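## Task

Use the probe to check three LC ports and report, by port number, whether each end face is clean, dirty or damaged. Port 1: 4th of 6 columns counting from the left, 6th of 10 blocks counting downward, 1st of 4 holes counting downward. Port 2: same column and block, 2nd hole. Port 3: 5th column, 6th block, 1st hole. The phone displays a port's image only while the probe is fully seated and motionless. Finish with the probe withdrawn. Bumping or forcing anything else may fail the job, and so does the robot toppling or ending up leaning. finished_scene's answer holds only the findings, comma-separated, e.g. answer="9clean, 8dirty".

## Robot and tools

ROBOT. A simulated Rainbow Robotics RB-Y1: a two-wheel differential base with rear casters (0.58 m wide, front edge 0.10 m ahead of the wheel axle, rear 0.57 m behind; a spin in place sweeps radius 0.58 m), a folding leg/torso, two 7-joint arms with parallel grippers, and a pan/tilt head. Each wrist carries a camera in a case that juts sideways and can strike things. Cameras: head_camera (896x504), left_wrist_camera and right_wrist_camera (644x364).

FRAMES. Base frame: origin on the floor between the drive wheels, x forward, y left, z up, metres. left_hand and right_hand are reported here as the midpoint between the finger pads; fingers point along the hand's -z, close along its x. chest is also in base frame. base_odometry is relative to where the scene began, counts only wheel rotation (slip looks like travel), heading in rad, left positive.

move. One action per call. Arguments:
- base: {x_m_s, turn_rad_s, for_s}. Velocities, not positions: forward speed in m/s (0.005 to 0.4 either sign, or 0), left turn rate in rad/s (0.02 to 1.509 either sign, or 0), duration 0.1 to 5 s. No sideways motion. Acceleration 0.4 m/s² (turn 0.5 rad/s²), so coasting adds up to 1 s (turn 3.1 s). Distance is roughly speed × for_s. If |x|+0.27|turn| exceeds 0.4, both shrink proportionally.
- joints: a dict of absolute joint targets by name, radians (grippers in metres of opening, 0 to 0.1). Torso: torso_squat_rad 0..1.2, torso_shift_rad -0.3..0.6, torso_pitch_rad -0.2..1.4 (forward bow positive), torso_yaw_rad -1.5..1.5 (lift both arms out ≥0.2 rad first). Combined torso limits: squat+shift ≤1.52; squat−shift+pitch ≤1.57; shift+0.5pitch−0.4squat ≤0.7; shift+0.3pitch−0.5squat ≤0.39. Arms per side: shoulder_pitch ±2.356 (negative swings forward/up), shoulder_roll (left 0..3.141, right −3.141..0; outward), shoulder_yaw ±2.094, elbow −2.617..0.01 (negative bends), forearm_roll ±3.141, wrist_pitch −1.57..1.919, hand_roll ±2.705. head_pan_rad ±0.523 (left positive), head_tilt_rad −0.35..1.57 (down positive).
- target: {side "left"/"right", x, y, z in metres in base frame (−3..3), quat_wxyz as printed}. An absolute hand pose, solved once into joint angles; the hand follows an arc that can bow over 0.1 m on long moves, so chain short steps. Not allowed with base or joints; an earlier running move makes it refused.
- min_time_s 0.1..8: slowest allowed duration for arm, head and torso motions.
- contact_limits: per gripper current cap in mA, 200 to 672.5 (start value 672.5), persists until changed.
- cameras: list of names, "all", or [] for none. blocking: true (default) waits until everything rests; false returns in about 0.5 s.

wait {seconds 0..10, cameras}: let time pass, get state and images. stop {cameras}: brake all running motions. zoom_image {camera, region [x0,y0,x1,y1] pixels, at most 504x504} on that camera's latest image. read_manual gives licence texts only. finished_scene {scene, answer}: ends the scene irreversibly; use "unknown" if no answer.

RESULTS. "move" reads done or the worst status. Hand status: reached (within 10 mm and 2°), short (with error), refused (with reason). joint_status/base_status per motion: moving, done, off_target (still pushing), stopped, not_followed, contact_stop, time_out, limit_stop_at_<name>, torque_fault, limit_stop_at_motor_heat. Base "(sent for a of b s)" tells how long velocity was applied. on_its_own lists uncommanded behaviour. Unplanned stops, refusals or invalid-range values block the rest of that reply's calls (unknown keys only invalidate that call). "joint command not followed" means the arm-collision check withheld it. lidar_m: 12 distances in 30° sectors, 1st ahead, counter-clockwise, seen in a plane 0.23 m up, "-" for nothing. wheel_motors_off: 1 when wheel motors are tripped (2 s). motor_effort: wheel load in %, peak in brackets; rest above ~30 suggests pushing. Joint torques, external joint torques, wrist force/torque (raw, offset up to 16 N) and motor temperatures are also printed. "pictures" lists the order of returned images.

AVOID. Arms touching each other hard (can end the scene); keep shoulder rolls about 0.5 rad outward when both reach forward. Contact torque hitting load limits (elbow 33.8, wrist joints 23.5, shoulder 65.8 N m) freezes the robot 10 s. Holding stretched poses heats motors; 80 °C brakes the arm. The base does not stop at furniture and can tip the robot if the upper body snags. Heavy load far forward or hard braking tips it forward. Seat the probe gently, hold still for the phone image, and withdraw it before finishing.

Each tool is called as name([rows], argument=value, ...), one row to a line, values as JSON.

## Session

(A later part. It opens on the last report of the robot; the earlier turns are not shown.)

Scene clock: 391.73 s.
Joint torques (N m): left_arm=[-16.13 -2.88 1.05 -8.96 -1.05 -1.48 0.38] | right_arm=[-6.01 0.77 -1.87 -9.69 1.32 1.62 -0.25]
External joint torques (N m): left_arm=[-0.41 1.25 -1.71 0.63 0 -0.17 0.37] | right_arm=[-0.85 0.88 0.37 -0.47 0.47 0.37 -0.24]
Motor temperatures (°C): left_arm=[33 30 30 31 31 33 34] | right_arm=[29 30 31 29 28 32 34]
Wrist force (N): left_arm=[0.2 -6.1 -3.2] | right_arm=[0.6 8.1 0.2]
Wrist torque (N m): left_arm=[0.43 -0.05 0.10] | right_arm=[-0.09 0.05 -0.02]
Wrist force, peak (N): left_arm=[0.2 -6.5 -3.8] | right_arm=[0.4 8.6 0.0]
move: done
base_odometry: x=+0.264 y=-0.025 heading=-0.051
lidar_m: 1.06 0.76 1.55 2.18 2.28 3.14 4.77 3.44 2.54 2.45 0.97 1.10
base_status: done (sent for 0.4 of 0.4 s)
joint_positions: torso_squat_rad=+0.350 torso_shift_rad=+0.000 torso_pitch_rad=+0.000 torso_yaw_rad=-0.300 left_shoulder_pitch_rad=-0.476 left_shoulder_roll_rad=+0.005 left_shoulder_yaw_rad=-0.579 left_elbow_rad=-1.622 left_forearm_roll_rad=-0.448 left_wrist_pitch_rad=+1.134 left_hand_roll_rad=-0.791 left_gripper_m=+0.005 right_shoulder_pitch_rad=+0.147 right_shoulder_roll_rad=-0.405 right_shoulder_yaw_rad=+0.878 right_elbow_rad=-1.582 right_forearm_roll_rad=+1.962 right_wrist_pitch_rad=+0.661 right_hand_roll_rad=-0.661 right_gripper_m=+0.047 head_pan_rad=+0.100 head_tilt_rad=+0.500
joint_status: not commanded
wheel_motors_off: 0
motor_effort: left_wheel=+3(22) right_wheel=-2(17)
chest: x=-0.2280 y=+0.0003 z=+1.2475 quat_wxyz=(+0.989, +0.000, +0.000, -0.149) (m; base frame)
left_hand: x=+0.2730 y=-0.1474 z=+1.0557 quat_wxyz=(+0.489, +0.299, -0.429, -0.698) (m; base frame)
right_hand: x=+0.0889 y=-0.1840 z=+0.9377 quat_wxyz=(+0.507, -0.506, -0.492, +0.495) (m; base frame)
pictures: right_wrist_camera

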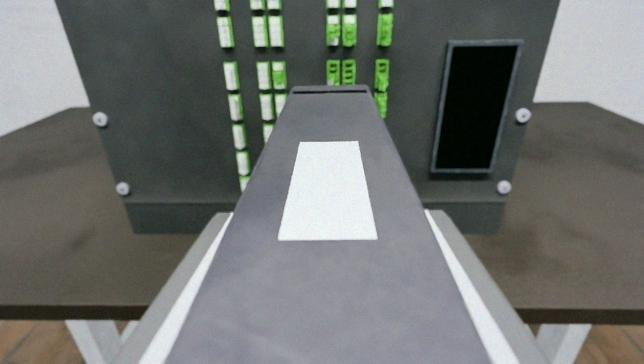

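move(target={"side": "right", "x": 0.115, "y": -0.1850, "z": 0.9386, "quat_wxyz": [0.5036, -0.5095, -0.4957, 0.4914]}, min_time_s=2.5, cameras=["right_wrist_camera"])

zoom_image(camera="right_wrist_camera", region=[316, 56, 356, 96])

zoom_image(camera="right_wrist_camera", region=[310, 40, 394, 100])

Scene clock: 407.73 s.
Joint torques (N m): left_arm=[-16.02 -2.62 1.06 -9.19 -1.13 -1.6 0.33] | right_arm=[-8.91 2.12 -3.89 -8.95 0.84 1.59 -0.35]
External joint torques (N m): left_arm=[-0.31 1.51 -1.7 0.4 -0.09 -0.28 0.32] | right_arm=[-2.28 1.76 -1.35 0.24 0.03 0.31 -0.35]
Motor temperatures (°C): left_arm=[33 30 30 31 31 33 34] | right_arm=[29 30 31 29 28 32 34]
Wrist force (N): left_arm=[-0.2 -6.5 -3.1] | right_arm=[0.7 8.3 0.2]
Wrist torque (N m): left_arm=[0.46 -0.12 0.10] | right_arm=[-0.08 0.07 -0.02]
Wrist force, peak (N): left_arm=[0.1 -6.4 -4.1] | right_arm=[0.4 8.7 0.1]
move: done
base_odometry: x=+0.264 y=-0.025 heading=-0.051
lidar_m: 1.06 0.76 1.54 2.18 2.28 3.14 4.77 3.44 2.54 2.46 0.97 1.10
base_status: not commanded
joint_positions: torso_squat_rad=+0.350 torso_shift_rad=+0.000 torso_pitch_rad=+0.000 torso_yaw_rad=-0.300 left_shoulder_pitch_rad=-0.476 left_shoulder_roll_rad=+0.005 left_shoulder_yaw_rad=-0.579 left_elbow_rad=-1.622 left_forearm_roll_rad=-0.448 left_wrist_pitch_rad=+1.134 left_hand_roll_rad=-0.791 left_gripper_m=+0.005 right_shoulder_pitch_rad=+0.075 right_shoulder_roll_rad=-0.365 right_shoulder_yaw_rad=+0.862 right_elbow_rad=-1.507 right_forearm_roll_rad=+1.957 right_wrist_pitch_rad=+0.651 right_hand_roll_rad=-0.683 right_gripper_m=+0.047 head_pan_rad=+0.100 head_tilt_rad=+0.500
joint_status: all done
wheel_motors_off: 0
motor_effort: left_wheel=+3(3) right_wheel=-2(3)
chest: x=-0.2280 y=+0.0003 z=+1.2475 quat_wxyz=(+0.989, +0.000, +0.000, -0.149) (m; base frame)
left_hand: x=+0.2730 y=-0.1474 z=+1.0557 quat_wxyz=(+0.489, +0.299, -0.429, -0.698) (m; base frame)
right_hand: x=+0.1147 y=-0.1851 z=+0.9383 quat_wxyz=(+0.504, -0.509, -0.495, +0.492) (m; base frame)
right_hand_status: reached (checked arc, planned for 2.5 s): 0 mm and 0.1 deg off.
pictures: right_wrist_camera

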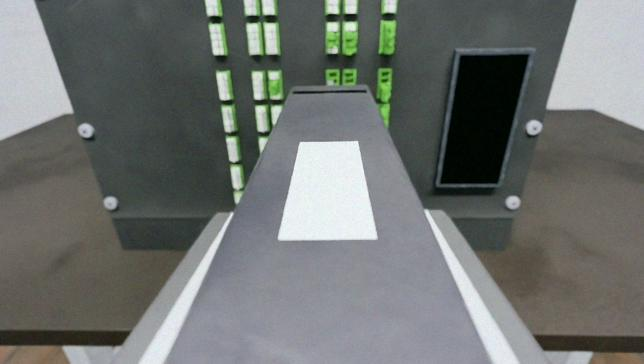

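Scaled by 12.600 from the camera's 644x364 image, which has a finer 1265x715 frame.

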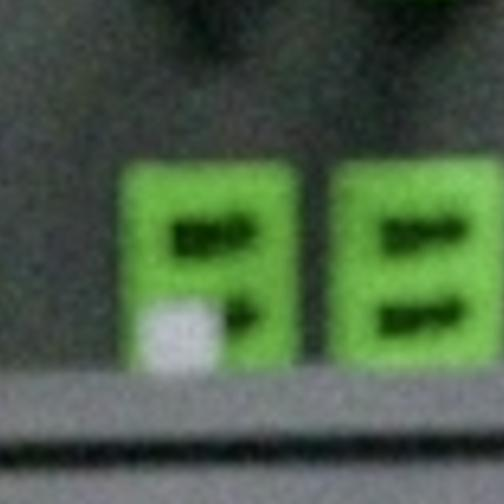

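Scaled by 6.000 from the camera's 644x364 image, which has a finer 1265x715 frame.

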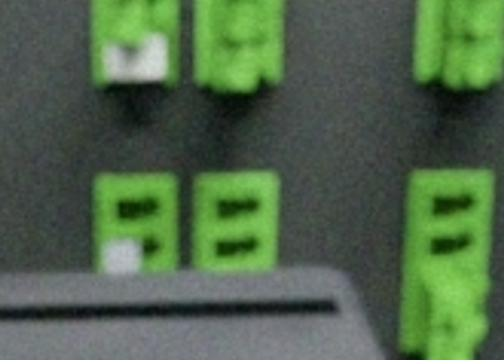

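move(target={"side": "right", "x": 0.135, "y": -0.1851, "z": 0.9384, "quat_wxyz": [0.5036, -0.5095, -0.4957, 0.4914]}, min_time_s=2.0, cameras=["right_wrist_camera"])

zoom_image(camera="right_wrist_camera", region=[316, 56, 356, 96])

Scene clock: 456.13 s.
Joint torques (N m): left_arm=[-15.83 -2.78 1.27 -8.87 -1.12 -1.59 0.27] | right_arm=[-10.63 2.05 -3.96 -9.04 0.74 1.53 -0.47]
External joint torques (N m): left_arm=[-0.12 1.34 -1.49 0.72 -0.07 -0.28 0.26] | right_arm=[-2.87 1.32 -1.24 0.14 -0.05 0.24 -0.46]
Motor temperatures (°C): left_arm=[33 30 30 31 31 33 34] | right_arm=[29 30 31 29 28 32 34]
Wrist force (N): left_arm=[0.6 -5.7 -3.3] | right_arm=[0.5 8.5 0.2]
Wrist torque (N m): left_arm=[0.35 0.00 0.10] | right_arm=[-0.10 0.05 -0.01]
Wrist force, peak (N): left_arm=[0.6 -6.9 -3.4] | right_arm=[0.7 8.7 0.3]
move: done
base_odometry: x=+0.264 y=-0.025 heading=-0.051
lidar_m: 1.06 0.75 1.55 2.18 2.28 3.15 4.76 3.44 2.55 2.45 0.97 1.10
base_status: not commanded
joint_positions: torso_squat_rad=+0.350 torso_shift_rad=+0.000 torso_pitch_rad=+0.000 torso_yaw_rad=-0.300 left_shoulder_pitch_rad=-0.476 left_shoulder_roll_rad=+0.005 left_shoulder_yaw_rad=-0.579 left_elbow_rad=-1.622 left_forearm_roll_rad=-0.448 left_wrist_pitch_rad=+1.134 left_hand_roll_rad=-0.791 left_gripper_m=+0.005 right_shoulder_pitch_rad=+0.021 right_shoulder_roll_rad=-0.333 right_shoulder_yaw_rad=+0.847 right_elbow_rad=-1.450 right_forearm_roll_rad=+1.944 right_wrist_pitch_rad=+0.634 right_hand_roll_rad=-0.689 right_gripper_m=+0.047 head_pan_rad=+0.100 head_tilt_rad=+0.500
joint_status: all done
wheel_motors_off: 0
motor_effort: left_wheel=+3(3) right_wheel=-3(3)
chest: x=-0.2280 y=+0.0003 z=+1.2475 quat_wxyz=(+0.989, +0.000, +0.000, -0.149) (m; base frame)
left_hand: x=+0.2730 y=-0.1474 z=+1.0557 quat_wxyz=(+0.489, +0.299, -0.429, -0.698) (m; base frame)
right_hand: x=+0.1347 y=-0.1852 z=+0.9381 quat_wxyz=(+0.504, -0.509, -0.495, +0.492) (m; base frame)
right_hand_status: reached (checked arc, planned for 2.0 s): 0 mm and 0.1 deg off.
pictures: right_wrist_camera

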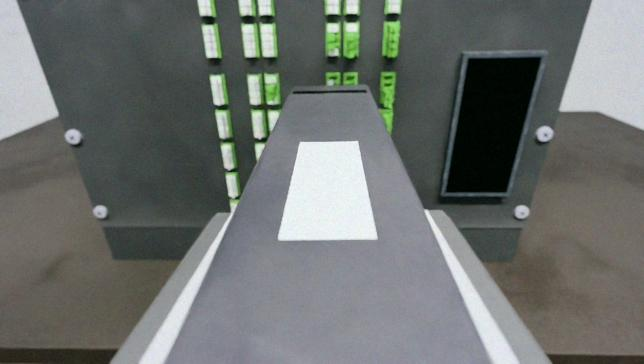

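Scaled by 12.600 from the camera's 644x364 image, which has a finer 1265x715 frame.

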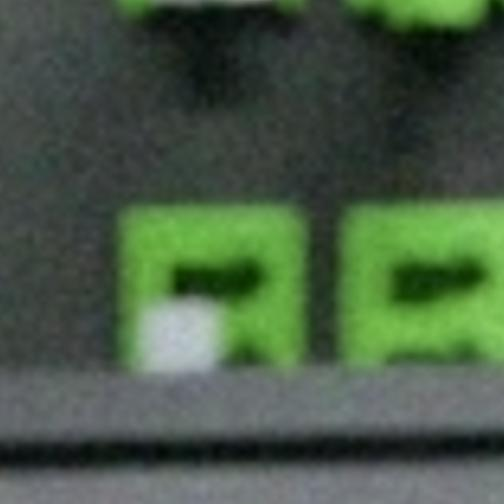

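move(target={"side": "right", "x": 0.1443, "y": -0.1857, "z": 0.9383, "quat_wxyz": [0.5036, -0.5095, -0.4957, 0.4914]}, min_time_s=1.5, cameras=["right_wrist_camera"])

zoom_image(camera="right_wrist_camera", region=[316, 56, 356, 96])

zoom_image(camera="right_wrist_camera", region=[310, 40, 394, 100])

Scene clock: 474.23 s.
Joint torques (N m): left_arm=[-15.5 -2.74 1.18 -8.98 -1.25 -1.56 0.27] | right_arm=[-10.61 2.43 -4.58 -8.92 0.66 1.52 -0.36]
External joint torques (N m): left_arm=[0.21 1.38 -1.59 0.61 -0.2 -0.24 0.25] | right_arm=[-2.34 1.57 -1.78 0.25 -0.11 0.22 -0.35]
Motor temperatures (°C): left_arm=[33 30 30 31 31 33 34] | right_arm=[29 30 31 29 28 32 34]
Wrist force (N): left_arm=[0.0 -6.3 -3.4] | right_arm=[0.7 8.4 0.3]
Wrist torque (N m): left_arm=[0.45 -0.10 0.11] | right_arm=[-0.10 0.08 0.00]
Wrist force, peak (N): left_arm=[-0.1 -6.6 -3.4] | right_arm=[0.5 8.7 0.3]
move: done
base_odometry: x=+0.264 y=-0.025 heading=-0.051
lidar_m: 1.06 0.76 1.54 2.17 2.28 3.14 4.76 3.44 2.54 2.46 0.97 1.10
base_status: not commanded
joint_positions: torso_squat_rad=+0.350 torso_shift_rad=+0.000 torso_pitch_rad=+0.000 torso_yaw_rad=-0.300 left_shoulder_pitch_rad=-0.476 left_shoulder_roll_rad=+0.005 left_shoulder_yaw_rad=-0.579 left_elbow_rad=-1.622 left_forearm_roll_rad=-0.448 left_wrist_pitch_rad=+1.134 left_hand_roll_rad=-0.791 left_gripper_m=+0.005 right_shoulder_pitch_rad=-0.004 right_shoulder_roll_rad=-0.320 right_shoulder_yaw_rad=+0.839 right_elbow_rad=-1.424 right_forearm_roll_rad=+1.939 right_wrist_pitch_rad=+0.627 right_hand_roll_rad=-0.693 right_gripper_m=+0.047 head_pan_rad=+0.100 head_tilt_rad=+0.500
joint_status: all done
wheel_motors_off: 0
motor_effort: left_wheel=+3(4) right_wheel=-3(3)
chest: x=-0.2280 y=+0.0003 z=+1.2475 quat_wxyz=(+0.989, +0.000, +0.000, -0.149) (m; base frame)
left_hand: x=+0.2730 y=-0.1474 z=+1.0557 quat_wxyz=(+0.489, +0.299, -0.429, -0.698) (m; base frame)
right_hand: x=+0.1437 y=-0.1857 z=+0.9382 quat_wxyz=(+0.504, -0.509, -0.495, +0.492) (m; base frame)
right_hand_status: reached (checked arc, planned for 1.5 s): 1 mm and 0.1 deg off.
pictures: right_wrist_camera

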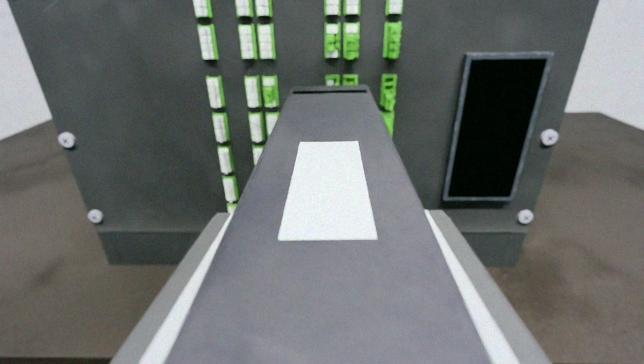

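Scaled by 12.600 from the camera's 644x364 image, which has a finer 1265x715 frame.

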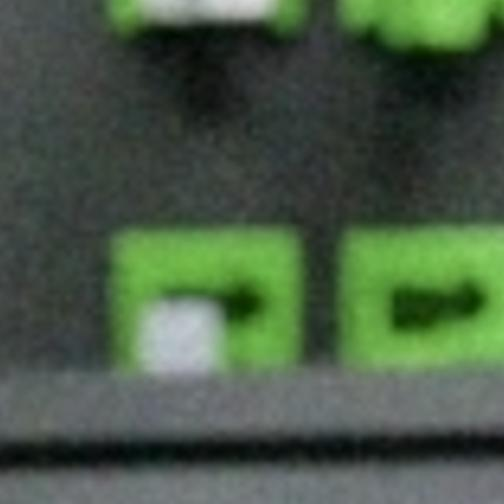

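Scaled by 6.000 from the camera's 644x364 image, which has a finer 1265x715 frame.

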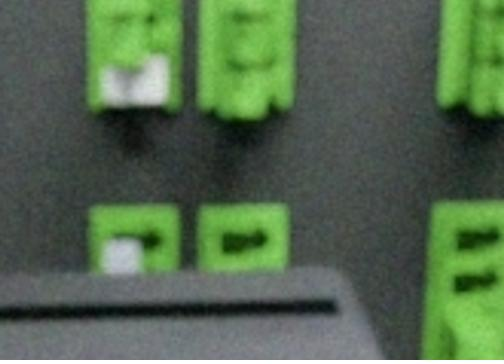

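move(target={"side": "right", "x": 0.1480, "y": -0.1859, "z": 0.9383, "quat_wxyz": [0.5036, -0.5095, -0.4957, 0.4914]}, min_time_s=1.5, cameras=["right_wrist_camera"])

zoom_image(camera="right_wrist_camera", region=[316, 56, 356, 96])

zoom_image(camera="right_wrist_camera", region=[320, 66, 344, 90])

Scene clock: 513.63 s.
Joint torques (N m): left_arm=[-15.78 -2.63 0.99 -8.72 -1.19 -1.68 0.21] | right_arm=[-12.3 2.9 -4.42 -8.96 0.76 1.36 -0.3]
External joint torques (N m): left_arm=[-0.06 1.49 -1.78 0.87 -0.15 -0.36 0.2] | right_arm=[-3.8 1.99 -1.58 0.18 0 0.05 -0.3]
Motor temperatures (°C): left_arm=[33 30 30 31 31 33 34] | right_arm=[29 30 31 29 28 32 34]
Wrist force (N): left_arm=[0.2 -6.4 -3.1] | right_arm=[0.5 7.8 6.5]
Wrist torque (N m): left_arm=[0.44 -0.05 0.09] | right_arm=[-0.27 0.12 -0.01]
Wrist force, peak (N): left_arm=[-0.1 -6.6 -3.4] | right_arm=[0.7 7.9 6.6]
move: done
base_odometry: x=+0.264 y=-0.025 heading=-0.051
lidar_m: 1.06 0.77 1.55 2.18 2.26 3.14 4.77 3.44 2.54 2.45 0.97 1.09
base_status: not commanded
joint_positions: torso_squat_rad=+0.350 torso_shift_rad=+0.000 torso_pitch_rad=+0.000 torso_yaw_rad=-0.300 left_shoulder_pitch_rad=-0.476 left_shoulder_roll_rad=+0.005 left_shoulder_yaw_rad=-0.579 left_elbow_rad=-1.622 left_forearm_roll_rad=-0.448 left_wrist_pitch_rad=+1.134 left_hand_roll_rad=-0.791 left_gripper_m=+0.005 right_shoulder_pitch_rad=-0.015 right_shoulder_roll_rad=-0.314 right_shoulder_yaw_rad=+0.837 right_elbow_rad=-1.410 right_forearm_roll_rad=+1.938 right_wrist_pitch_rad=+0.625 right_hand_roll_rad=-0.697 right_gripper_m=+0.047 head_pan_rad=+0.100 head_tilt_rad=+0.500
joint_status: all done
wheel_motors_off: 0
motor_effort: left_wheel=+3(3) right_wheel=-3(3)
chest: x=-0.2280 y=+0.0003 z=+1.2475 quat_wxyz=(+0.989, +0.000, +0.000, -0.149) (m; base frame)
left_hand: x=+0.2730 y=-0.1474 z=+1.0557 quat_wxyz=(+0.489, +0.299, -0.429, -0.698) (m; base frame)
right_hand: x=+0.1475 y=-0.1860 z=+0.9378 quat_wxyz=(+0.504, -0.509, -0.495, +0.492) (m; base frame)
right_hand_status: reached (checked arc, planned for 1.5 s): 1 mm and 0.1 deg off.
pictures: right_wrist_camera

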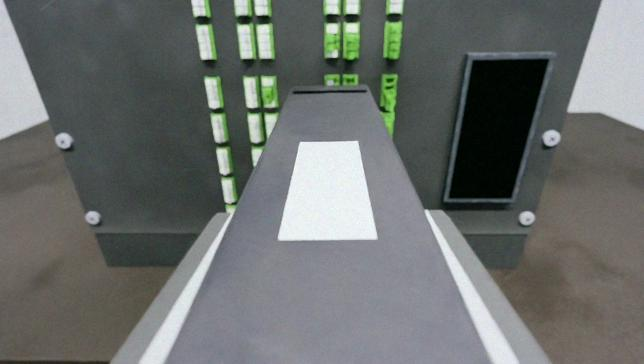

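Scaled by 12.600 from the camera's 644x364 image, which has a finer 1265x715 frame.

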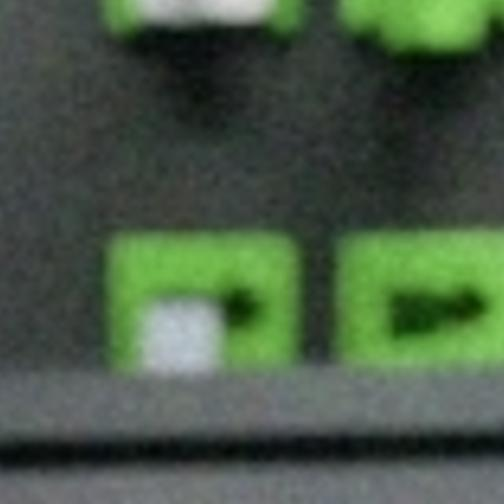

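Scaled by 21.000 from the camera's 644x364 image, which has a finer 1265x715 frame.

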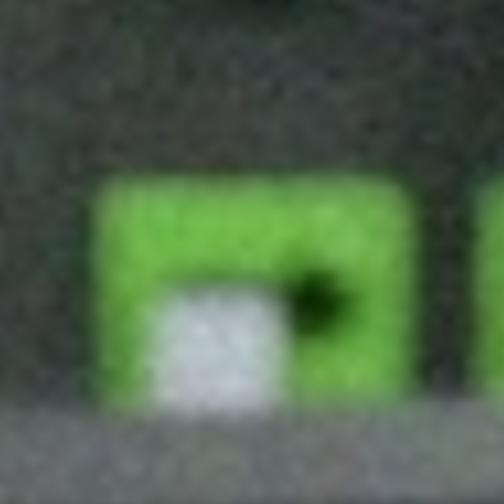

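move(target={"side": "right", "x": 0.1425, "y": -0.1856, "z": 0.9392, "quat_wxyz": [0.5036, -0.5095, -0.4957, 0.4914]}, min_time_s=1.5, cameras=["right_wrist_camera"])

zoom_image(camera="right_wrist_camera", region=[316, 56, 356, 96])

zoom_image(camera="right_wrist_camera", region=[320, 66, 344, 90])

Scene clock: 552.93 s.
Joint torques (N m): left_arm=[-16.33 -2.62 1.36 -8.86 -1.34 -1.53 0.34] | right_arm=[-8.31 -1.26 -1.6 -10.12 1.33 2 0.45]
External joint torques (N m): left_arm=[-0.61 1.5 -1.41 0.73 -0.29 -0.22 0.33] | right_arm=[-0.11 -2.11 1.19 -0.94 0.55 0.7 0.45]
Motor temperatures (°C): left_arm=[33 30 30 31 31 33 34] | right_arm=[29 30 31 29 28 32 34]
Wrist force (N): left_arm=[0.5 -6.4 -3.2] | right_arm=[0.5 8.7 0.1]
Wrist torque (N m): left_arm=[0.44 -0.05 0.11] | right_arm=[-0.12 0.06 -0.01]
Wrist force, peak (N): left_arm=[0.2 -6.4 -3.7] | right_arm=[0.4 8.1 6.7]
move: done
base_odometry: x=+0.264 y=-0.025 heading=-0.051
lidar_m: 1.06 0.76 1.55 2.17 2.27 3.14 4.76 3.43 2.54 2.45 0.97 1.10
base_status: not commanded
joint_positions: torso_squat_rad=+0.350 torso_shift_rad=+0.000 torso_pitch_rad=+0.000 torso_yaw_rad=-0.300 left_shoulder_pitch_rad=-0.476 left_shoulder_roll_rad=+0.005 left_shoulder_yaw_rad=-0.579 left_elbow_rad=-1.622 left_forearm_roll_rad=-0.448 left_wrist_pitch_rad=+1.134 left_hand_roll_rad=-0.791 left_gripper_m=+0.005 right_shoulder_pitch_rad=+0.000 right_shoulder_roll_rad=-0.321 right_shoulder_yaw_rad=+0.839 right_elbow_rad=-1.431 right_forearm_roll_rad=+1.938 right_wrist_pitch_rad=+0.626 right_hand_roll_rad=-0.690 right_gripper_m=+0.047 head_pan_rad=+0.100 head_tilt_rad=+0.500
joint_status: all done
wheel_motors_off: 0
motor_effort: left_wheel=+3(4) right_wheel=-3(3)
chest: x=-0.2280 y=+0.0003 z=+1.2475 quat_wxyz=(+0.989, +0.000, +0.000, -0.149) (m; base frame)
left_hand: x=+0.2730 y=-0.1474 z=+1.0557 quat_wxyz=(+0.489, +0.299, -0.429, -0.698) (m; base frame)
right_hand: x=+0.1427 y=-0.1856 z=+0.9391 quat_wxyz=(+0.504, -0.509, -0.496, +0.491) (m; base frame)
right_hand_status: reached (checked arc, planned for 1.5 s): 0 mm and 0.0 deg off.
pictures: right_wrist_camera

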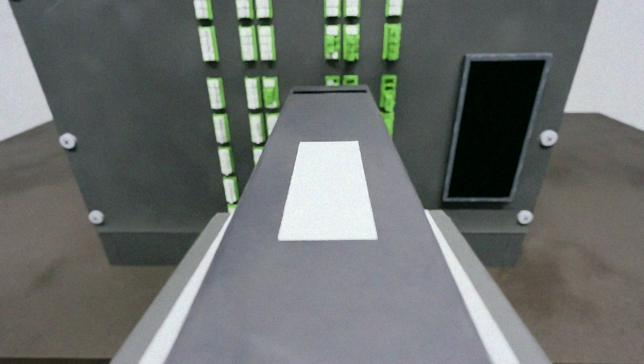

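Scaled by 12.600 from the camera's 644x364 image, which has a finer 1265x715 frame.

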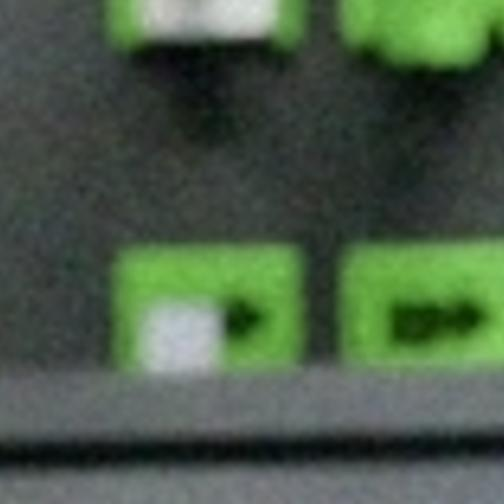

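Scaled by 21.000 from the camera's 644x364 image, which has a finer 1265x715 frame.

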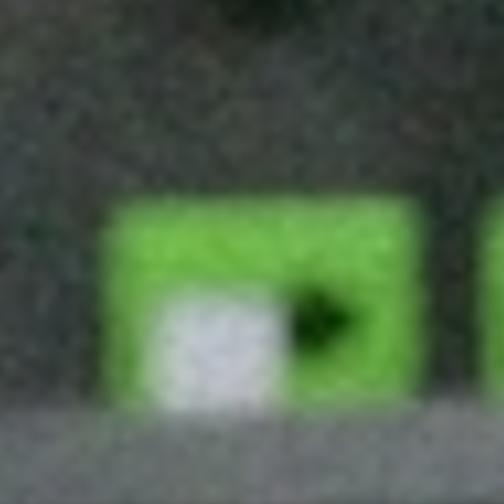

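move(target={"side": "right", "x": 0.1445, "y": -0.1857, "z": 0.9387, "quat_wxyz": [0.5036, -0.5095, -0.4957, 0.4914]}, min_time_s=1.5, cameras=["right_wrist_camera"])

zoom_image(camera="right_wrist_camera", region=[316, 56, 356, 96])

zoom_image(camera="right_wrist_camera", region=[320, 66, 344, 90])

Scene clock: 578.27 s.
Joint torques (N m): left_arm=[-15.16 -3.02 0.95 -9.3 -1.1 -1.61 0.19] | right_arm=[-11.27 2.01 -3.79 -8.9 1.18 1.49 -0.37]
External joint torques (N m): left_arm=[0.55 1.1 -1.81 0.29 -0.05 -0.3 0.18] | right_arm=[-2.97 1.15 -0.98 0.27 0.41 0.19 -0.36]
Motor temperatures (°C): left_arm=[33 30 30 31 31 33 34] | right_arm=[29 30 31 29 28 32 34]
Wrist force (N): left_arm=[0.1 -6.1 -3.0] | right_arm=[0.7 8.2 0.0]
Wrist torque (N m): left_arm=[0.43 -0.04 0.09] | right_arm=[-0.07 0.10 -0.01]
Wrist force, peak (N): left_arm=[0.2 -6.5 -4.0] | right_arm=[0.5 8.8 0.3]
move: done
base_odometry: x=+0.264 y=-0.025 heading=-0.051
lidar_m: 1.06 0.75 1.54 2.18 2.27 3.14 4.77 3.44 2.54 2.46 0.97 1.10
base_status: not commanded
joint_positions: torso_squat_rad=+0.350 torso_shift_rad=+0.000 torso_pitch_rad=+0.000 torso_yaw_rad=-0.300 left_shoulder_pitch_rad=-0.476 left_shoulder_roll_rad=+0.005 left_shoulder_yaw_rad=-0.579 left_elbow_rad=-1.622 left_forearm_roll_rad=-0.448 left_wrist_pitch_rad=+1.134 left_hand_roll_rad=-0.791 left_gripper_m=+0.005 right_shoulder_pitch_rad=-0.005 right_shoulder_roll_rad=-0.319 right_shoulder_yaw_rad=+0.839 right_elbow_rad=-1.423 right_forearm_roll_rad=+1.938 right_wrist_pitch_rad=+0.626 right_hand_roll_rad=-0.693 right_gripper_m=+0.047 head_pan_rad=+0.100 head_tilt_rad=+0.500
joint_status: all done
wheel_motors_off: 0
motor_effort: left_wheel=+3(3) right_wheel=-2(3)
chest: x=-0.2280 y=+0.0003 z=+1.2475 quat_wxyz=(+0.989, +0.000, +0.000, -0.149) (m; base frame)
left_hand: x=+0.2730 y=-0.1474 z=+1.0557 quat_wxyz=(+0.489, +0.299, -0.429, -0.698) (m; base frame)
right_hand: x=+0.1442 y=-0.1858 z=+0.9383 quat_wxyz=(+0.504, -0.509, -0.495, +0.492) (m; base frame)
right_hand_status: reached (checked arc, planned for 1.5 s): 0 mm and 0.1 deg off.
pictures: right_wrist_camera

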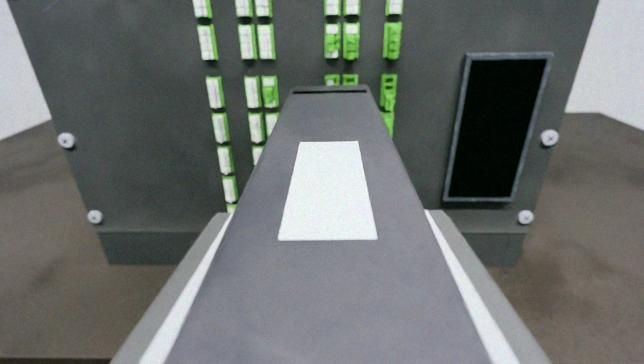

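Scaled by 12.600 from the camera's 644x364 image, which has a finer 1265x715 frame.

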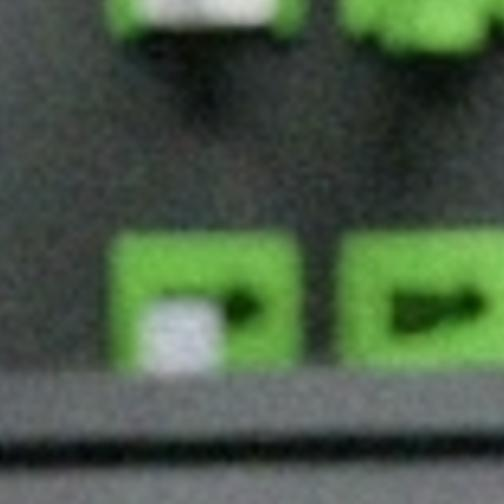

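Scaled by 21.000 from the camera's 644x364 image, which has a finer 1265x715 frame.

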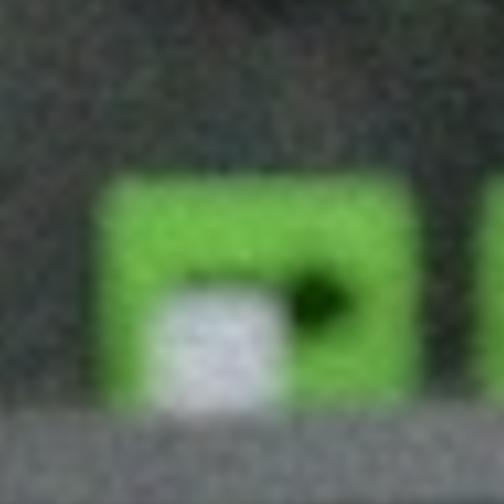

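move(target={"side": "right", "x": 0.1470, "y": -0.1857, "z": 0.9391, "quat_wxyz": [0.5036, -0.5095, -0.4957, 0.4914]}, min_time_s=1.5, cameras=["right_wrist_camera"])

zoom_image(camera="right_wrist_camera", region=[316, 56, 356, 96])

zoom_image(camera="right_wrist_camera", region=[320, 66, 344, 90])

Scene clock: 608.77 s.
Joint torques (N m): left_arm=[-16.4 -2.45 1.24 -9.04 -1.17 -1.58 0.33] | right_arm=[-10.96 2.39 -4.18 -9.07 0.78 1.59 0.24]
External joint torques (N m): left_arm=[-0.68 1.67 -1.52 0.55 -0.13 -0.26 0.32] | right_arm=[-2.52 1.49 -1.35 0.1 0.01 0.3 0.25]
Motor temperatures (°C): left_arm=[33 30 30 31 31 33 34] | right_arm=[29 30 31 29 28 32 34]
Wrist force (N): left_arm=[0.2 -5.9 -3.4] | right_arm=[0.6 8.5 0.1]
Wrist torque (N m): left_arm=[0.39 -0.07 0.12] | right_arm=[-0.10 0.08 -0.01]
Wrist force, peak (N): left_arm=[0.5 -6.8 -3.4] | right_arm=[0.5 8.8 -0.1]
move: done
base_odometry: x=+0.264 y=-0.025 heading=-0.051
lidar_m: 1.06 0.76 1.55 2.18 2.27 3.14 4.76 3.44 2.54 2.46 0.97 1.09
base_status: not commanded
joint_positions: torso_squat_rad=+0.350 torso_shift_rad=+0.000 torso_pitch_rad=+0.000 torso_yaw_rad=-0.300 left_shoulder_pitch_rad=-0.476 left_shoulder_roll_rad=+0.005 left_shoulder_yaw_rad=-0.579 left_elbow_rad=-1.622 left_forearm_roll_rad=-0.448 left_wrist_pitch_rad=+1.134 left_hand_roll_rad=-0.791 left_gripper_m=+0.005 right_shoulder_pitch_rad=-0.011 right_shoulder_roll_rad=-0.315 right_shoulder_yaw_rad=+0.837 right_elbow_rad=-1.418 right_forearm_roll_rad=+1.936 right_wrist_pitch_rad=+0.623 right_hand_roll_rad=-0.692 right_gripper_m=+0.047 head_pan_rad=+0.100 head_tilt_rad=+0.500
joint_status: all done
wheel_motors_off: 0
motor_effort: left_wheel=+3(3) right_wheel=-3(3)
chest: x=-0.2280 y=+0.0003 z=+1.2475 quat_wxyz=(+0.989, +0.000, +0.000, -0.149) (m; base frame)
left_hand: x=+0.2730 y=-0.1474 z=+1.0557 quat_wxyz=(+0.489, +0.299, -0.429, -0.698) (m; base frame)
right_hand: x=+0.1467 y=-0.1858 z=+0.9388 quat_wxyz=(+0.504, -0.509, -0.495, +0.492) (m; base frame)
right_hand_status: reached (checked arc, planned for 1.5 s): 0 mm and 0.1 deg off.
pictures: right_wrist_camera

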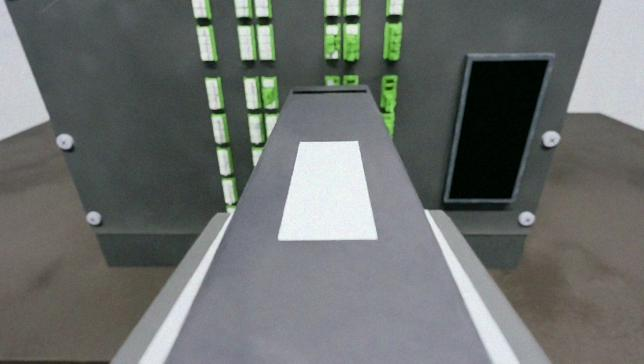

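Scaled by 12.600 from the camera's 644x364 image, which has a finer 1265x715 frame.

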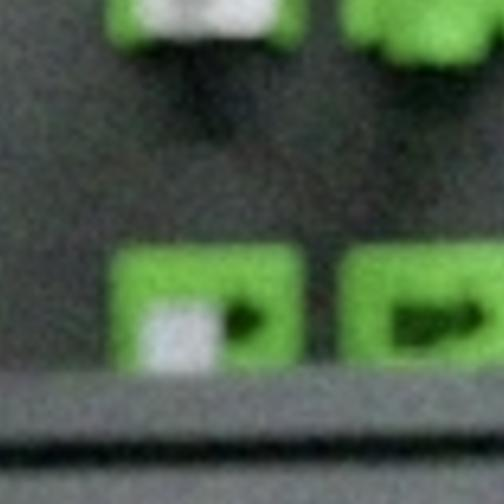

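Scaled by 21.000 from the camera's 644x364 image, which has a finer 1265x715 frame.

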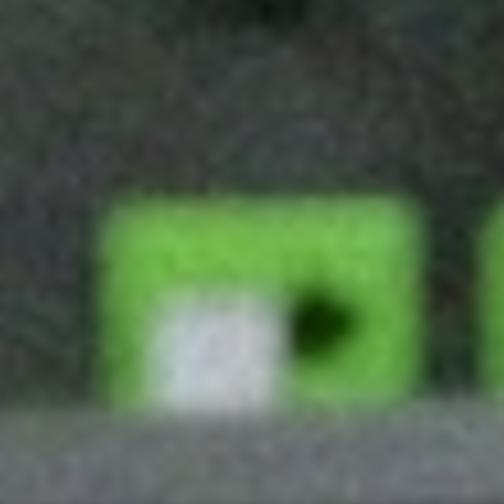

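move(target={"side": "right", "x": 0.1482, "y": -0.1858, "z": 0.9391, "quat_wxyz": [0.5036, -0.5095, -0.4957, 0.4914]}, min_time_s=1.5, cameras=["right_wrist_camera"])

zoom_image(camera="right_wrist_camera", region=[316, 56, 356, 96])

Scene clock: 621.43 s.
Joint torques (N m): left_arm=[-15.43 -2.64 1.22 -9.07 -1.11 -1.57 0.17] | right_arm=[-11.7 2.22 -4.17 -8.95 0.82 1.38 -0.36]
External joint torques (N m): left_arm=[0.28 1.48 -1.54 0.52 -0.06 -0.26 0.16] | right_arm=[-3.19 1.3 -1.33 0.22 0.06 0.08 -0.35]
Motor temperatures (°C): left_arm=[33 30 30 31 31 33 34] | right_arm=[29 30 31 29 28 32 34]
Wrist force (N): left_arm=[0.7 -5.8 -3.0] | right_arm=[0.5 8.5 1.9]
Wrist torque (N m): left_arm=[0.38 -0.01 0.09] | right_arm=[-0.22 0.07 -0.02]
Wrist force, peak (N): left_arm=[0.1 -6.7 -3.5] | right_arm=[0.4 8.8 0.1]
move: done
base_odometry: x=+0.264 y=-0.025 heading=-0.051
lidar_m: 1.06 0.76 1.55 2.18 2.27 3.14 4.76 3.44 2.53 2.45 0.96 1.10
base_status: not commanded
joint_positions: torso_squat_rad=+0.350 torso_shift_rad=+0.000 torso_pitch_rad=+0.000 torso_yaw_rad=-0.300 left_shoulder_pitch_rad=-0.476 left_shoulder_roll_rad=+0.005 left_shoulder_yaw_rad=-0.579 left_elbow_rad=-1.622 left_forearm_roll_rad=-0.448 left_wrist_pitch_rad=+1.134 left_hand_roll_rad=-0.791 left_gripper_m=+0.005 right_shoulder_pitch_rad=-0.015 right_shoulder_roll_rad=-0.314 right_shoulder_yaw_rad=+0.836 right_elbow_rad=-1.414 right_forearm_roll_rad=+1.935 right_wrist_pitch_rad=+0.623 right_hand_roll_rad=-0.693 right_gripper_m=+0.047 head_pan_rad=+0.100 head_tilt_rad=+0.500
joint_status: all done
wheel_motors_off: 0
motor_effort: left_wheel=+3(3) right_wheel=-3(3)
chest: x=-0.2280 y=+0.0003 z=+1.2475 quat_wxyz=(+0.989, +0.000, +0.000, -0.149) (m; base frame)
left_hand: x=+0.2730 y=-0.1474 z=+1.0557 quat_wxyz=(+0.489, +0.299, -0.429, -0.698) (m; base frame)
right_hand: x=+0.1479 y=-0.1859 z=+0.9387 quat_wxyz=(+0.504, -0.509, -0.495, +0.492) (m; base frame)
right_hand_status: reached (checked arc, planned for 1.5 s): 1 mm and 0.1 deg off.
pictures: right_wrist_camera

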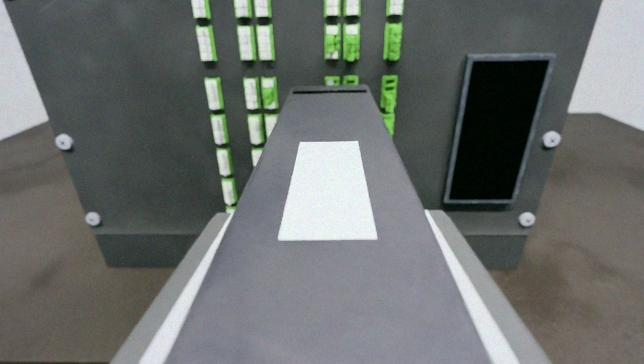

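Scaled by 12.600 from the camera's 644x364 image, which has a finer 1265x715 frame.

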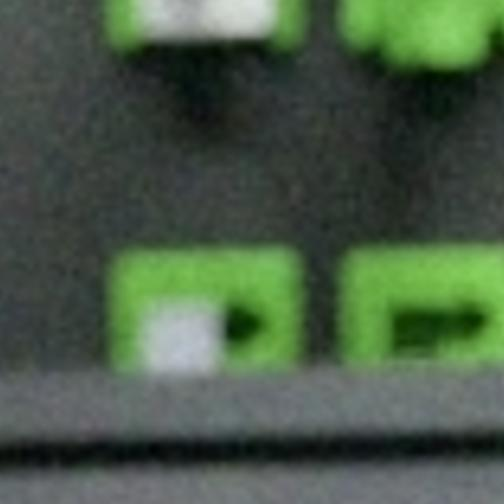

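move(target={"side": "right", "x": 0.1495, "y": -0.1859, "z": 0.9389, "quat_wxyz": [0.5036, -0.5095, -0.4957, 0.4914]}, min_time_s=1.5, cameras=["right_wrist_camera"])

zoom_image(camera="right_wrist_camera", region=[316, 56, 356, 96])

Scene clock: 630.53 s.
Joint torques (N m): left_arm=[-16.74 -2.68 1.07 -9.06 -1.43 -1.48 0.26] | right_arm=[-10.95 2 -3.78 -8.94 0.76 1.27 -0.2]
External joint torques (N m): left_arm=[-1.03 1.45 -1.69 0.53 -0.38 -0.17 0.25] | right_arm=[-2.36 1.07 -0.92 0.22 0 -0.03 -0.19]
Motor temperatures (°C): left_arm=[33 30 30 31 31 33 34] | right_arm=[29 30 31 29 28 32 34]
Wrist force (N): left_arm=[0.2 -6.2 -3.4] | right_arm=[0.3 7.7 0.7]
Wrist torque (N m): left_arm=[0.43 -0.04 0.09] | right_arm=[-0.25 0.16 -0.01]
Wrist force, peak (N): left_arm=[0.4 -6.5 -3.6] | right_arm=[0.3 7.2 7.7]
move: done
base_odometry: x=+0.264 y=-0.025 heading=-0.051
lidar_m: 1.05 0.76 1.55 2.18 2.27 3.14 4.77 3.42 2.54 2.45 0.95 1.09
base_status: not commanded
joint_positions: torso_squat_rad=+0.350 torso_shift_rad=+0.000 torso_pitch_rad=+0.000 torso_yaw_rad=-0.300 left_shoulder_pitch_rad=-0.476 left_shoulder_roll_rad=+0.005 left_shoulder_yaw_rad=-0.579 left_elbow_rad=-1.622 left_forearm_roll_rad=-0.448 left_wrist_pitch_rad=+1.134 left_hand_roll_rad=-0.791 left_gripper_m=+0.005 right_shoulder_pitch_rad=-0.019 right_shoulder_roll_rad=-0.312 right_shoulder_yaw_rad=+0.835 right_elbow_rad=-1.408 right_forearm_roll_rad=+1.935 right_wrist_pitch_rad=+0.622 right_hand_roll_rad=-0.695 right_gripper_m=+0.047 head_pan_rad=+0.100 head_tilt_rad=+0.500
joint_status: all done
wheel_motors_off: 0
motor_effort: left_wheel=+2(4) right_wheel=-2(3)
chest: x=-0.2280 y=+0.0003 z=+1.2475 quat_wxyz=(+0.989, +0.000, +0.000, -0.149) (m; base frame)
left_hand: x=+0.2730 y=-0.1474 z=+1.0557 quat_wxyz=(+0.489, +0.299, -0.429, -0.698) (m; base frame)
right_hand: x=+0.1492 y=-0.1860 z=+0.9386 quat_wxyz=(+0.504, -0.509, -0.495, +0.492) (m; base frame)
right_hand_status: reached (checked arc, planned for 1.5 s): 0 mm and 0.0 deg off.
pictures: right_wrist_camera

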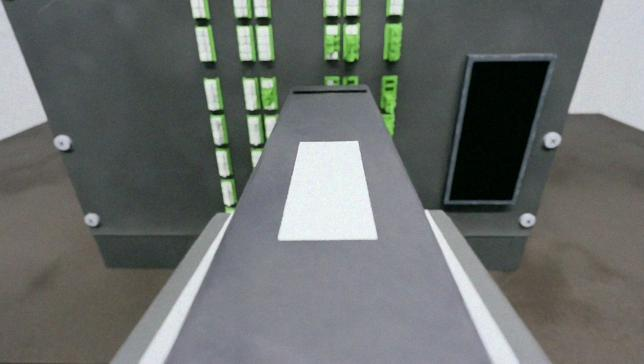

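Scaled by 12.600 from the camera's 644x364 image, which has a finer 1265x715 frame.

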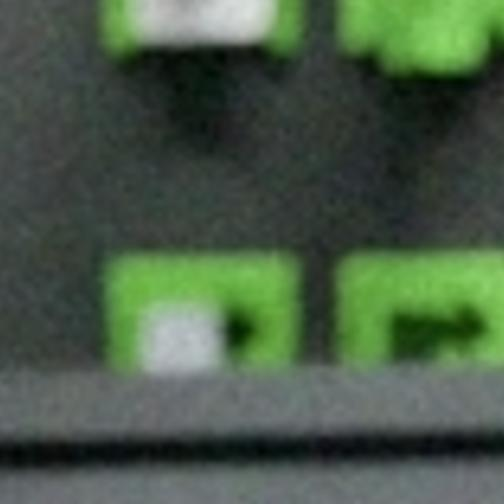

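move(target={"side": "right", "x": 0.1525, "y": -0.1861, "z": 0.9391, "quat_wxyz": [0.5036, -0.5095, -0.4957, 0.4914]}, min_time_s=1.5, cameras=["right_wrist_camera"])

zoom_image(camera="right_wrist_camera", region=[316, 56, 356, 96])

Scene clock: 659.10 s.
Joint torques (N m): left_arm=[-15.69 -2.91 1.58 -9.03 -1.19 -1.32 0.18] | right_arm=[-11.32 2.42 -3.81 -8.91 0.54 1.4 -0.38]
External joint torques (N m): left_arm=[0.03 1.21 -1.18 0.56 -0.14 0 0.17] | right_arm=[-2.56 1.45 -0.93 0.24 -0.22 0.1 -0.37]
Motor temperatures (°C): left_arm=[33 30 30 31 31 33 34] | right_arm=[29 30 31 29 28 32 34]
Wrist force (N): left_arm=[0.0 -5.8 -3.0] | right_arm=[0.5 7.9 0.3]
Wrist torque (N m): left_arm=[0.38 -0.07 0.09] | right_arm=[-0.20 0.07 -0.02]
Wrist force, peak (N): left_arm=[0.3 -6.6 -3.7] | right_arm=[0.5 8.5 0.2]
move: done
base_odometry: x=+0.264 y=-0.025 heading=-0.051
lidar_m: 1.06 0.76 1.54 2.18 2.27 3.14 4.77 3.44 2.55 2.46 0.96 1.10
base_status: not commanded
joint_positions: torso_squat_rad=+0.350 torso_shift_rad=+0.000 torso_pitch_rad=+0.000 torso_yaw_rad=-0.300 left_shoulder_pitch_rad=-0.476 left_shoulder_roll_rad=+0.005 left_shoulder_yaw_rad=-0.579 left_elbow_rad=-1.622 left_forearm_roll_rad=-0.448 left_wrist_pitch_rad=+1.134 left_hand_roll_rad=-0.791 left_gripper_m=+0.005 right_shoulder_pitch_rad=-0.027 right_shoulder_roll_rad=-0.308 right_shoulder_yaw_rad=+0.833 right_elbow_rad=-1.400 right_forearm_roll_rad=+1.933 right_wrist_pitch_rad=+0.620 right_hand_roll_rad=-0.696 right_gripper_m=+0.047 head_pan_rad=+0.100 head_tilt_rad=+0.500
joint_status: all done
wheel_motors_off: 0
motor_effort: left_wheel=+3(4) right_wheel=-2(3)
chest: x=-0.2280 y=+0.0003 z=+1.2475 quat_wxyz=(+0.989, +0.000, +0.000, -0.149) (m; base frame)
left_hand: x=+0.2730 y=-0.1474 z=+1.0557 quat_wxyz=(+0.489, +0.299, -0.429, -0.698) (m; base frame)
right_hand: x=+0.1522 y=-0.1862 z=+0.9388 quat_wxyz=(+0.504, -0.509, -0.495, +0.492) (m; base frame)
right_hand_status: reached (checked arc, planned for 1.5 s): 0 mm and 0.1 deg off.
pictures: right_wrist_camera

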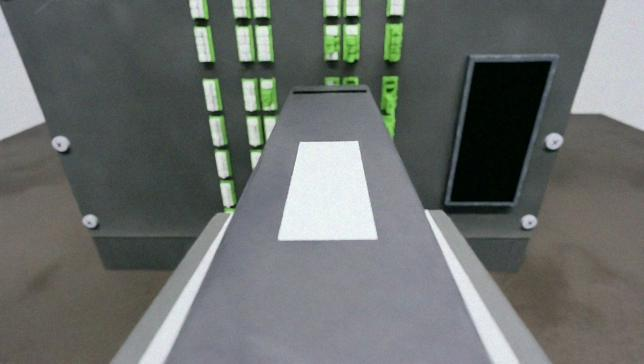

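Scaled by 12.600 from the camera's 644x364 image, which has a finer 1265x715 frame.

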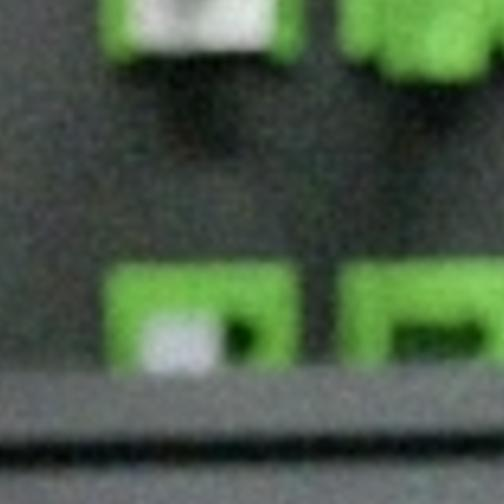

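move(target={"side": "right", "x": 0.1565, "y": -0.1863, "z": 0.9392, "quat_wxyz": [0.5036, -0.5095, -0.4957, 0.4914]}, min_time_s=1.5, cameras=[])

Scene clock: 666.10 s.
Joint torques (N m): left_arm=[-15.96 -3.15 1.16 -8.79 -1.03 -1.64 0.18] | right_arm=[-11.15 2.31 -4.14 -8.82 0.67 1.47 -0.34]
External joint torques (N m): left_arm=[-0.24 0.97 -1.6 0.8 0.02 -0.33 0.17] | right_arm=[-2.16 1.29 -1.22 0.33 -0.09 0.16 -0.33]
Motor temperatures (°C): left_arm=[33 30 30 31 31 33 34] | right_arm=[29 30 31 29 28 32 34]
Wrist force (N): left_arm=[-0.2 -6.3 -3.4] | right_arm=[0.7 8.0 0.1]
Wrist torque (N m): left_arm=[0.45 -0.11 0.11] | right_arm=[-0.16 0.01 -0.02]
Wrist force, peak (N): left_arm=[0.0 -6.5 -3.8] | right_arm=[0.4 8.8 0.0]
move: done
base_odometry: x=+0.264 y=-0.025 heading=-0.051
lidar_m: 1.06 0.76 1.55 2.18 2.27 3.13 4.77 3.44 2.55 2.45 0.98 1.10
base_status: not commanded
joint_positions: torso_squat_rad=+0.350 torso_shift_rad=+0.000 torso_pitch_rad=+0.000 torso_yaw_rad=-0.300 left_shoulder_pitch_rad=-0.476 left_shoulder_roll_rad=+0.005 left_shoulder_yaw_rad=-0.579 left_elbow_rad=-1.622 left_forearm_roll_rad=-0.448 left_wrist_pitch_rad=+1.134 left_hand_roll_rad=-0.791 left_gripper_m=+0.005 right_shoulder_pitch_rad=-0.039 right_shoulder_roll_rad=-0.302 right_shoulder_yaw_rad=+0.830 right_elbow_rad=-1.388 right_forearm_roll_rad=+1.931 right_wrist_pitch_rad=+0.617 right_hand_roll_rad=-0.698 right_gripper_m=+0.047 head_pan_rad=+0.100 head_tilt_rad=+0.500
joint_status: all done
wheel_motors_off: 0
motor_effort: left_wheel=+2(4) right_wheel=-3(3)
chest: x=-0.2280 y=+0.0003 z=+1.2475 quat_wxyz=(+0.989, +0.000, +0.000, -0.149) (m; base frame)
left_hand: x=+0.2730 y=-0.1474 z=+1.0557 quat_wxyz=(+0.489, +0.299, -0.429, -0.698) (m; base frame)
right_hand: x=+0.1561 y=-0.1864 z=+0.9389 quat_wxyz=(+0.504, -0.509, -0.495, +0.492) (m; base frame)
right_hand_status: reached (checked arc, planned for 1.5 s): 0 mm and 0.1 deg off.
pictures: none
No camera images: "cameras" was empty.

move(target={"side": "right", "x": 0.1600, "y": -0.1864, "z": 0.9392, "quat_wxyz": [0.5036, -0.5095, -0.4957, 0.4914]}, min_time_s=1.5, cameras=[])

move(target={"side": "right", "x": 0.1617, "y": -0.1865, "z": 0.9393, "quat_wxyz": [0.5036, -0.5095, -0.4957, 0.4914]}, min_time_s=1.5, cameras=["right_wrist_camera"])

Scene clock: 675.07 s.
Joint torques (N m): left_arm=[-16.73 -2.57 1.03 -8.84 -1.27 -1.67 0.31] | right_arm=[-11.48 2.37 -4.46 -8.67 0.63 1.67 -0.48]
External joint torques (N m): left_arm=[-1.01 1.55 -1.73 0.75 -0.22 -0.35 0.3] | right_arm=[-2.28 1.3 -1.51 0.46 -0.12 0.36 -0.47]
Motor temperatures (°C): left_arm=[33 30 30 31 31 33 34] | right_arm=[29 30 31 29 28 32 34]
Wrist force (N): left_arm=[0.2 -6.3 -3.2] | right_arm=[1.0 8.3 0.5]
Wrist torque (N m): left_arm=[0.46 -0.02 0.11] | right_arm=[-0.15 -0.03 -0.02]
Wrist force, peak (N): left_arm=[0.8 -6.7 -3.3] | right_arm=[0.5 9.0 0.3]
move: done
base_odometry: x=+0.264 y=-0.025 heading=-0.051
lidar_m: 1.06 0.76 1.55 2.18 2.27 3.14 4.76 3.44 2.53 2.46 0.97 1.10
base_status: not commanded
joint_positions: torso_squat_rad=+0.350 torso_shift_rad=+0.000 torso_pitch_rad=+0.000 torso_yaw_rad=-0.300 left_shoulder_pitch_rad=-0.476 left_shoulder_roll_rad=+0.005 left_shoulder_yaw_rad=-0.579 left_elbow_rad=-1.622 left_forearm_roll_rad=-0.448 left_wrist_pitch_rad=+1.134 left_hand_roll_rad=-0.791 left_gripper_m=+0.005 right_shoulder_pitch_rad=-0.049 right_shoulder_roll_rad=-0.297 right_shoulder_yaw_rad=+0.828 right_elbow_rad=-1.376 right_forearm_roll_rad=+1.930 right_wrist_pitch_rad=+0.615 right_hand_roll_rad=-0.701 right_gripper_m=+0.047 head_pan_rad=+0.100 head_tilt_rad=+0.500
joint_status: all done
wheel_motors_off: 0
motor_effort: left_wheel=+3(4) right_wheel=-3(3)
chest: x=-0.2280 y=+0.0003 z=+1.2475 quat_wxyz=(+0.989, +0.000, +0.000, -0.149) (m; base frame)
left_hand: x=+0.2730 y=-0.1474 z=+1.0557 quat_wxyz=(+0.489, +0.299, -0.429, -0.698) (m; base frame)
right_hand: x=+0.1597 y=-0.1864 z=+0.9389 quat_wxyz=(+0.504, -0.509, -0.495, +0.492) (m; base frame)
right_hand_status: reached (checked arc, planned for 1.5 s): 0 mm and 0.1 deg off.
pictures: none
No camera images: "cameras" was empty.

Scene clock: 676.90 s.
Joint torques (N m): left_arm=[-16.11 -2.73 1.07 -8.84 -1.11 -1.4 0.43] | right_arm=[-13.34 2.98 -5.22 -8.74 0.49 1.44 -0.5]
External joint torques (N m): left_arm=[-0.4 1.4 -1.69 0.75 -0.06 -0.08 0.42] | right_arm=[-4.05 1.9 -2.26 0.39 -0.25 0.13 -0.49]
Motor temperatures (°C): left_arm=[33 30 30 31 31 33 34] | right_arm=[29 30 31 29 28 32 34]
Wrist force (N): left_arm=[-0.1 -6.3 -3.6] | right_arm=[0.8 7.6 6.9]
Wrist torque (N m): left_arm=[0.42 -0.14 0.09] | right_arm=[-0.40 -0.09 -0.02]
Wrist force, peak (N): left_arm=[-0.3 -6.4 -3.4] | right_arm=[1.0 7.6 6.9]
move: done
base_odometry: x=+0.264 y=-0.025 heading=-0.051
lidar_m: 1.06 0.77 1.54 2.18 2.28 3.15 4.77 3.44 2.55 2.46 0.98 1.10
base_status: not commanded
joint_positions: torso_squat_rad=+0.350 torso_shift_rad=+0.000 torso_pitch_rad=+0.000 torso_yaw_rad=-0.300 left_shoulder_pitch_rad=-0.476 left_shoulder_roll_rad=+0.005 left_shoulder_yaw_rad=-0.579 left_elbow_rad=-1.622 left_forearm_roll_rad=-0.448 left_wrist_pitch_rad=+1.134 left_hand_roll_rad=-0.791 left_gripper_m=+0.005 right_shoulder_pitch_rad=-0.054 right_shoulder_roll_rad=-0.294 right_shoulder_yaw_rad=+0.827 right_elbow_rad=-1.371 right_forearm_roll_rad=+1.929 right_wrist_pitch_rad=+0.614 right_hand_roll_rad=-0.703 right_gripper_m=+0.047 head_pan_rad=+0.100 head_tilt_rad=+0.500
joint_status: all done
wheel_motors_off: 0
motor_effort: left_wheel=+3(3) right_wheel=-2(3)
chest: x=-0.2280 y=+0.0003 z=+1.2475 quat_wxyz=(+0.989, +0.000, +0.000, -0.149) (m; base frame)
left_hand: x=+0.2730 y=-0.1474 z=+1.0557 quat_wxyz=(+0.489, +0.299, -0.429, -0.698) (m; base frame)
right_hand: x=+0.1612 y=-0.1865 z=+0.9388 quat_wxyz=(+0.504, -0.509, -0.495, +0.492) (m; base frame)
right_hand_status: reached (checked arc, planned for 1.5 s): 1 mm and 0.1 deg off.
pictures: right_wrist_camera

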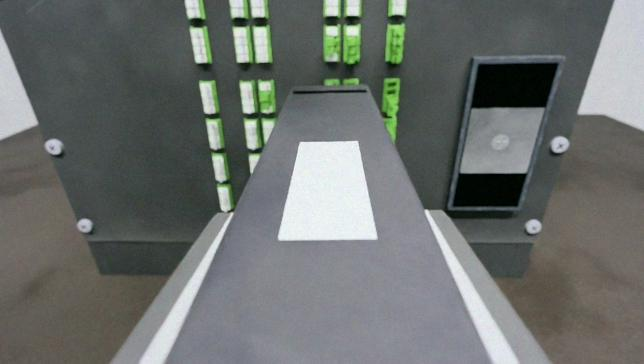

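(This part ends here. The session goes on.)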